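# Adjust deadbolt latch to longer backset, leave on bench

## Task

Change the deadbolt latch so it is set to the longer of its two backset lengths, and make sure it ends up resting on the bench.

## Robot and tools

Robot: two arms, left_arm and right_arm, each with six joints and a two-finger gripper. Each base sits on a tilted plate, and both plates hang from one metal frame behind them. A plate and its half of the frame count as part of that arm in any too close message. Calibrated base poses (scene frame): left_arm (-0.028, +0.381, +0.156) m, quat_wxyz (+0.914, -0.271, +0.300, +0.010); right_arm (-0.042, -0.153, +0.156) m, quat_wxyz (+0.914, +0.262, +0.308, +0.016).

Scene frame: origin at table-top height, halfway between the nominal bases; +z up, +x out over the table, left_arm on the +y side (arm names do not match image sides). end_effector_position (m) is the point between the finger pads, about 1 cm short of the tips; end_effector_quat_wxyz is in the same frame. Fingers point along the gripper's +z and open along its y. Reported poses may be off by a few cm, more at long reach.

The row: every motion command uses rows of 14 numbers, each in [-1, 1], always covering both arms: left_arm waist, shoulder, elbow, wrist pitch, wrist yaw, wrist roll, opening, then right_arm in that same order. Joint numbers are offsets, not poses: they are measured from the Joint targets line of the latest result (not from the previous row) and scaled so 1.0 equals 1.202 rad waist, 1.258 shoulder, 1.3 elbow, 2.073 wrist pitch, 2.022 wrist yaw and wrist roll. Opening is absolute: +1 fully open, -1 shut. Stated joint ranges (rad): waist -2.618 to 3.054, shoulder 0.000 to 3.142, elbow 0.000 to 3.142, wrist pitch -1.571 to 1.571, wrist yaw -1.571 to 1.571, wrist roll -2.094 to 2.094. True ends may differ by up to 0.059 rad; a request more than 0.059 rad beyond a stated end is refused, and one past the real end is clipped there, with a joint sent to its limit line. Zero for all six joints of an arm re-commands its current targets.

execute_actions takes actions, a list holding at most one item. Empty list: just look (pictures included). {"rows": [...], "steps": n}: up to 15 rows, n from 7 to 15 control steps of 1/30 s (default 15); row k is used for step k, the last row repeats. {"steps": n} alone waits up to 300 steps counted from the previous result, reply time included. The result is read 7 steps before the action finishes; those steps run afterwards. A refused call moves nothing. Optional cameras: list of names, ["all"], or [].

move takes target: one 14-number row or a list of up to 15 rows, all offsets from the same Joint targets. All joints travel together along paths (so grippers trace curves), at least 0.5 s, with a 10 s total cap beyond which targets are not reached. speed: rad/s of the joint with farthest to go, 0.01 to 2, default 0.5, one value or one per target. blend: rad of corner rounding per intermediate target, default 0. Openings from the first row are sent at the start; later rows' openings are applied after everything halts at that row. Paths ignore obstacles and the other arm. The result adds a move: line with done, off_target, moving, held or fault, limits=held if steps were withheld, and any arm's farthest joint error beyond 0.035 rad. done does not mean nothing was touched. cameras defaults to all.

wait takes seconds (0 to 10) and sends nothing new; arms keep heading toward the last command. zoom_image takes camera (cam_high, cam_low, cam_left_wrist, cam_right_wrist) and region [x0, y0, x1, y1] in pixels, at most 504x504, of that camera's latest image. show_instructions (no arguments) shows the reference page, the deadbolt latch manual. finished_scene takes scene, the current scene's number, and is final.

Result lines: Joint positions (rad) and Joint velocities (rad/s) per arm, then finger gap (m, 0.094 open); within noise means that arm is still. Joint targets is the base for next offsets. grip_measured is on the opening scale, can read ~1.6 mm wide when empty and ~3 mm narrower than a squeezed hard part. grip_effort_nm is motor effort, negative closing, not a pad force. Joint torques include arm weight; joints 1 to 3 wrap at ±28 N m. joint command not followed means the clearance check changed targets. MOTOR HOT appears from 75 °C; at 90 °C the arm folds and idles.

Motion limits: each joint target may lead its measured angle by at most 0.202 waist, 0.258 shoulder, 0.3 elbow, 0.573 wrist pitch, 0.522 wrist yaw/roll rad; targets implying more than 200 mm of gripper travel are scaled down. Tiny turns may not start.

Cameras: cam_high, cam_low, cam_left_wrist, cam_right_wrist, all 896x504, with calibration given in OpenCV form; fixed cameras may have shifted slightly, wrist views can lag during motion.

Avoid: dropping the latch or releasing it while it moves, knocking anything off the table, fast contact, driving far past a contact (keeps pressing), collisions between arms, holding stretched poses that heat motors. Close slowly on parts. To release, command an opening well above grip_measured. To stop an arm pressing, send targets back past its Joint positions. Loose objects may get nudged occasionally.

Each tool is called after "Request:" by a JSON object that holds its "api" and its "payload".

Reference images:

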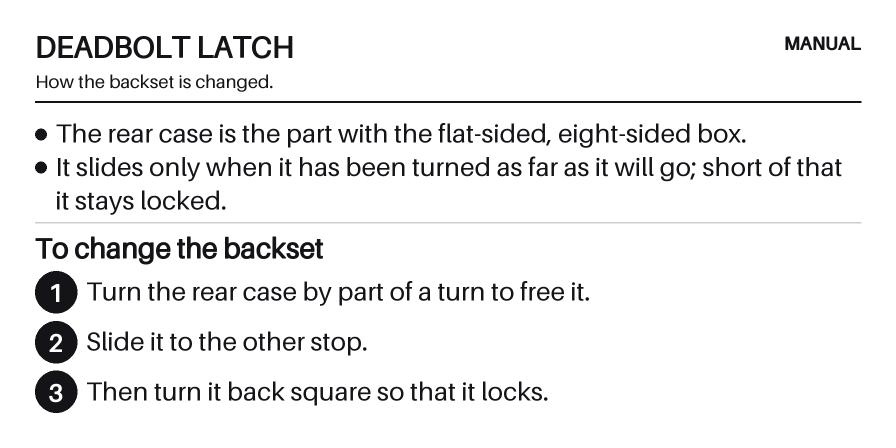

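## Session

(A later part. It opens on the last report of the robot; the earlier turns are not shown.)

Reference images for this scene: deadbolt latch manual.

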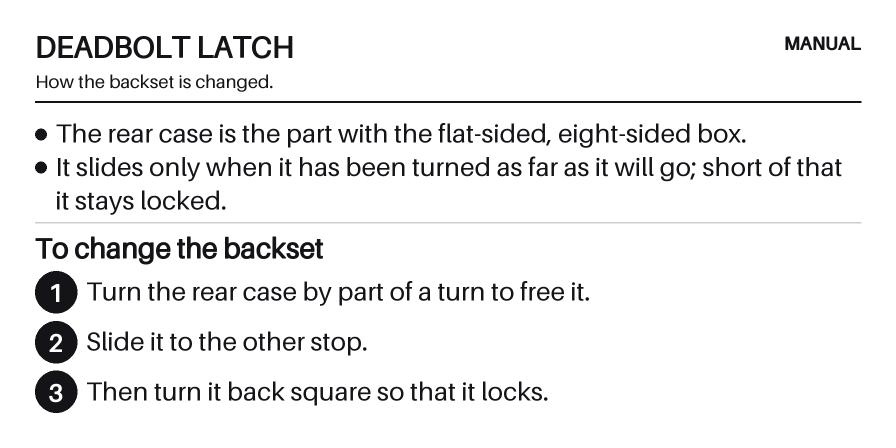

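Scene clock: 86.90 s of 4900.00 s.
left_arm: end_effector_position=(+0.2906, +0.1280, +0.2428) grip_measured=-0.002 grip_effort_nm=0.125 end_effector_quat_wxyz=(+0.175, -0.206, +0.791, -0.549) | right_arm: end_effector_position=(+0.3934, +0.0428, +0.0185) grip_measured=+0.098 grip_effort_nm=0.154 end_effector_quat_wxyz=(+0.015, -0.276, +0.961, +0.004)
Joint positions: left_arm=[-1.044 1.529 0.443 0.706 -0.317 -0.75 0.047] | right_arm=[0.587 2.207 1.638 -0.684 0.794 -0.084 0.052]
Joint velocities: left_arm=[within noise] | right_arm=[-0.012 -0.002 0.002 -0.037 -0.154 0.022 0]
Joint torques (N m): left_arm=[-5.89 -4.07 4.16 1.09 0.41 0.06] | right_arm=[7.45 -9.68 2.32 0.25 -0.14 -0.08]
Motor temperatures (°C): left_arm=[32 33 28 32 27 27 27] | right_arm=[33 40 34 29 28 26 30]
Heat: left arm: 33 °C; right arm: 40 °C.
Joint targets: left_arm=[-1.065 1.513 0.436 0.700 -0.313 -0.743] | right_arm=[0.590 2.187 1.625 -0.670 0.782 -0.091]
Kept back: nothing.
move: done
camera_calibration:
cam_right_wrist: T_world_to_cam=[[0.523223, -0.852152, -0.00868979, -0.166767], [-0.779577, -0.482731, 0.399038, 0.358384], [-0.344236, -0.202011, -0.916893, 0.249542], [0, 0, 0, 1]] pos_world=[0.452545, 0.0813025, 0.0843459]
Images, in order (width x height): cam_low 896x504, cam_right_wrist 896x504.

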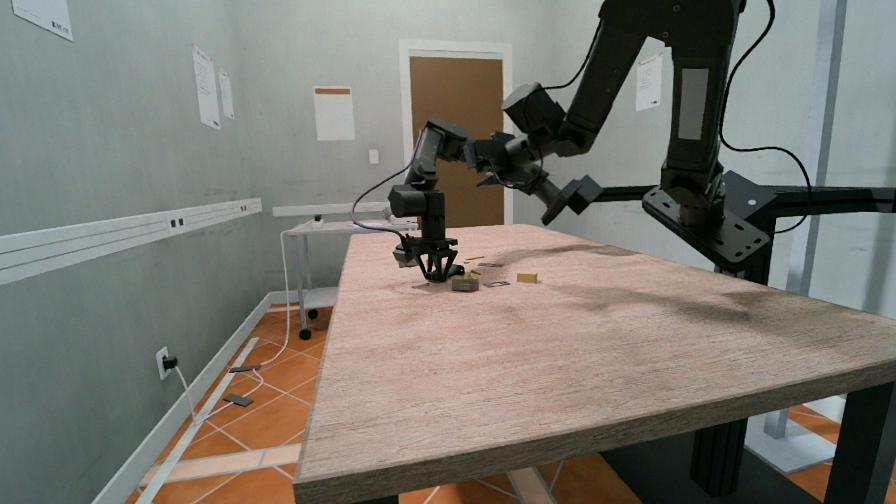

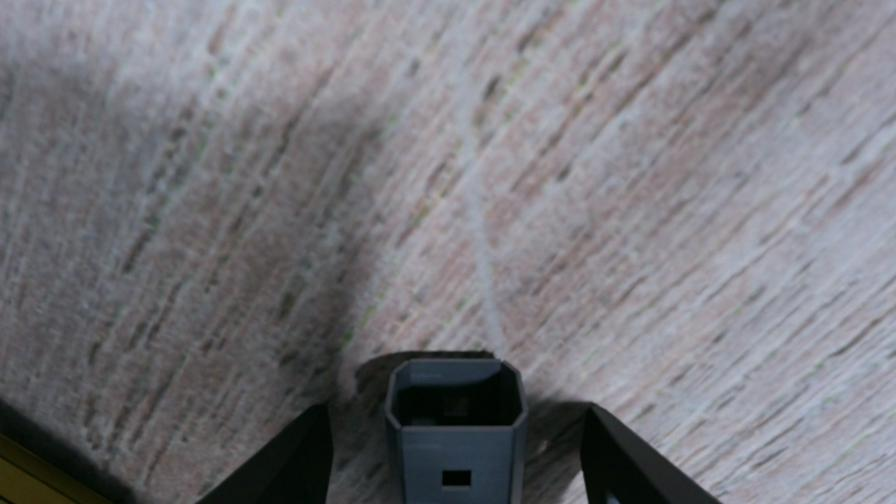

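Released. Retreat upward.

Request:
{"api": "move", "payload": {"target": [0,0,0,0,0,0,0.0, 0.16,-0.040,0.167,-0.2527,0.029,0.154,0.1], "speed": 0.4, "cameras": ["all"]}}

Request:
{"api": "zoom_image", "payload": {"camera": "cam_right_wrist", "region": [340, 80, 620, 480]}}

Request:
{"api": "zoom_image", "payload": {"camera": "cam_low", "region": [400, 240, 500, 300]}}

Scene clock: 89.20 s of 4900.00 s.
left_arm: end_effector_position=(+0.2906, +0.1281, +0.2427) grip_measured=-0.002 grip_effort_nm=0.120 end_effector_quat_wxyz=(+0.175, -0.206, +0.791, -0.549) | right_arm: end_effector_position=(+0.3779, +0.0370, +0.1132) grip_measured=+0.098 grip_effort_nm=0.154 end_effector_quat_wxyz=(-0.015, -0.283, +0.959, -0.007)
Joint positions: left_arm=[-1.044 1.529 0.443 0.706 -0.318 -0.75 0.047] | right_arm=[0.756 2.162 1.821 -1.179 0.827 0.209 0.052]
Joint velocities: within noise
Joint torques (N m): left_arm=[-5.89 -4.03 4.21 1.11 0.38 0.06] | right_arm=[9.31 -9.42 5.6 -0.14 0.14 0.11]
Motor temperatures (°C): left_arm=[32 33 28 32 27 27 27] | right_arm=[34 40 34 29 28 26 30]
Heat: left arm: 33 °C; right arm: 40 °C.
Joint targets: left_arm=[-1.065 1.513 0.436 0.700 -0.313 -0.743] | right_arm=[0.782 2.137 1.842 -1.193 0.841 0.220]
Kept back: nothing.
move: done
camera_calibration:
cam_left_wrist: T_world_to_cam=[[0.11435, -0.328558, 0.937536, -0.217129], [-0.990698, -0.107784, 0.0830613, 0.318619], [0.0737609, -0.938314, -0.337827, 0.266494], [0, 0, 0, 1]] pos_world=[0.320827, 0.213057, 0.26713]
cam_right_wrist: T_world_to_cam=[[0.535556, -0.844495, -0.00259729, -0.16842], [-0.750834, -0.477562, 0.456269, 0.288241], [-0.386558, -0.242408, -0.889838, 0.344274], [0, 0, 0, 1]] pos_world=[0.439701, 0.0788782, 0.174395]

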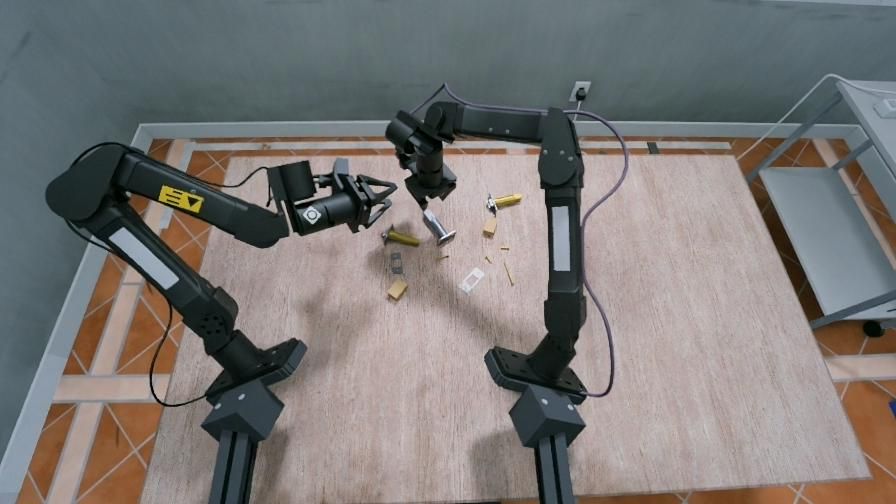

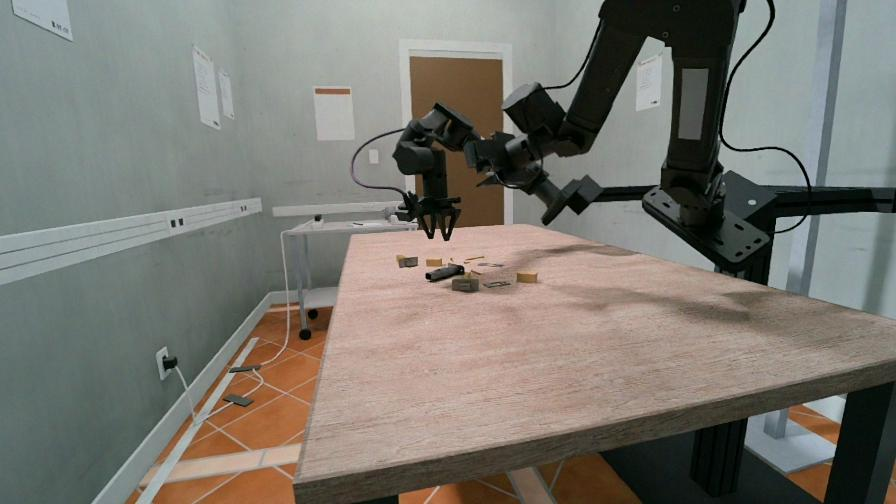

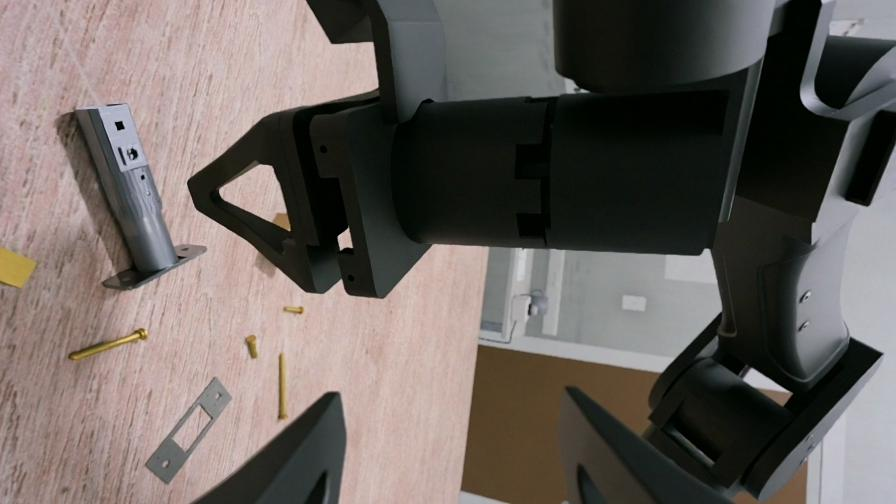

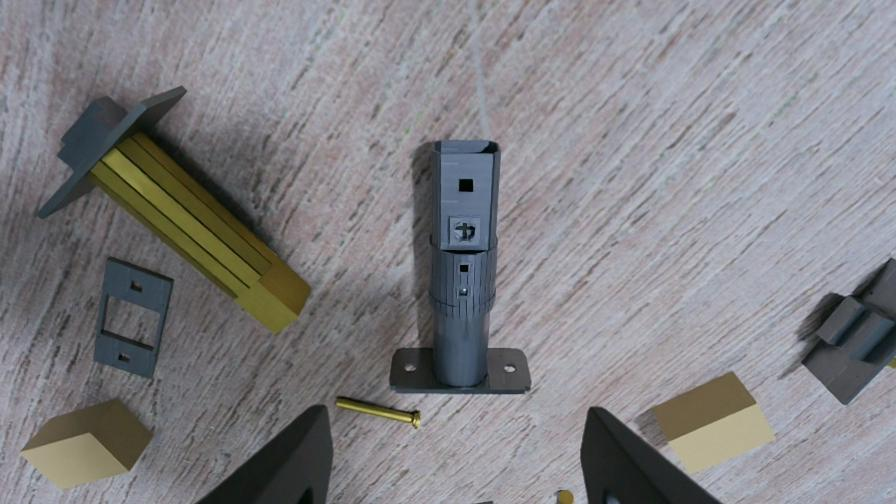

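Scaled by 1.260 from the camera's 896x504 image, which has a finer 1280x720 frame.

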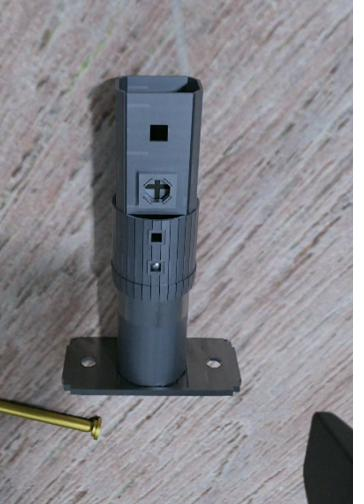

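Scaled by 5.040 from the camera's 896x504 image, which has a finer 1280x720 frame.

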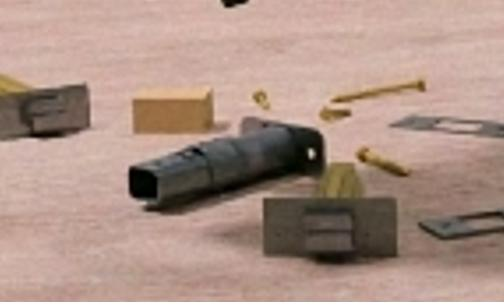

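Request:
{"api": "finished_scene", "payload": {"scene": 2}}

The scene is finished: the task was done.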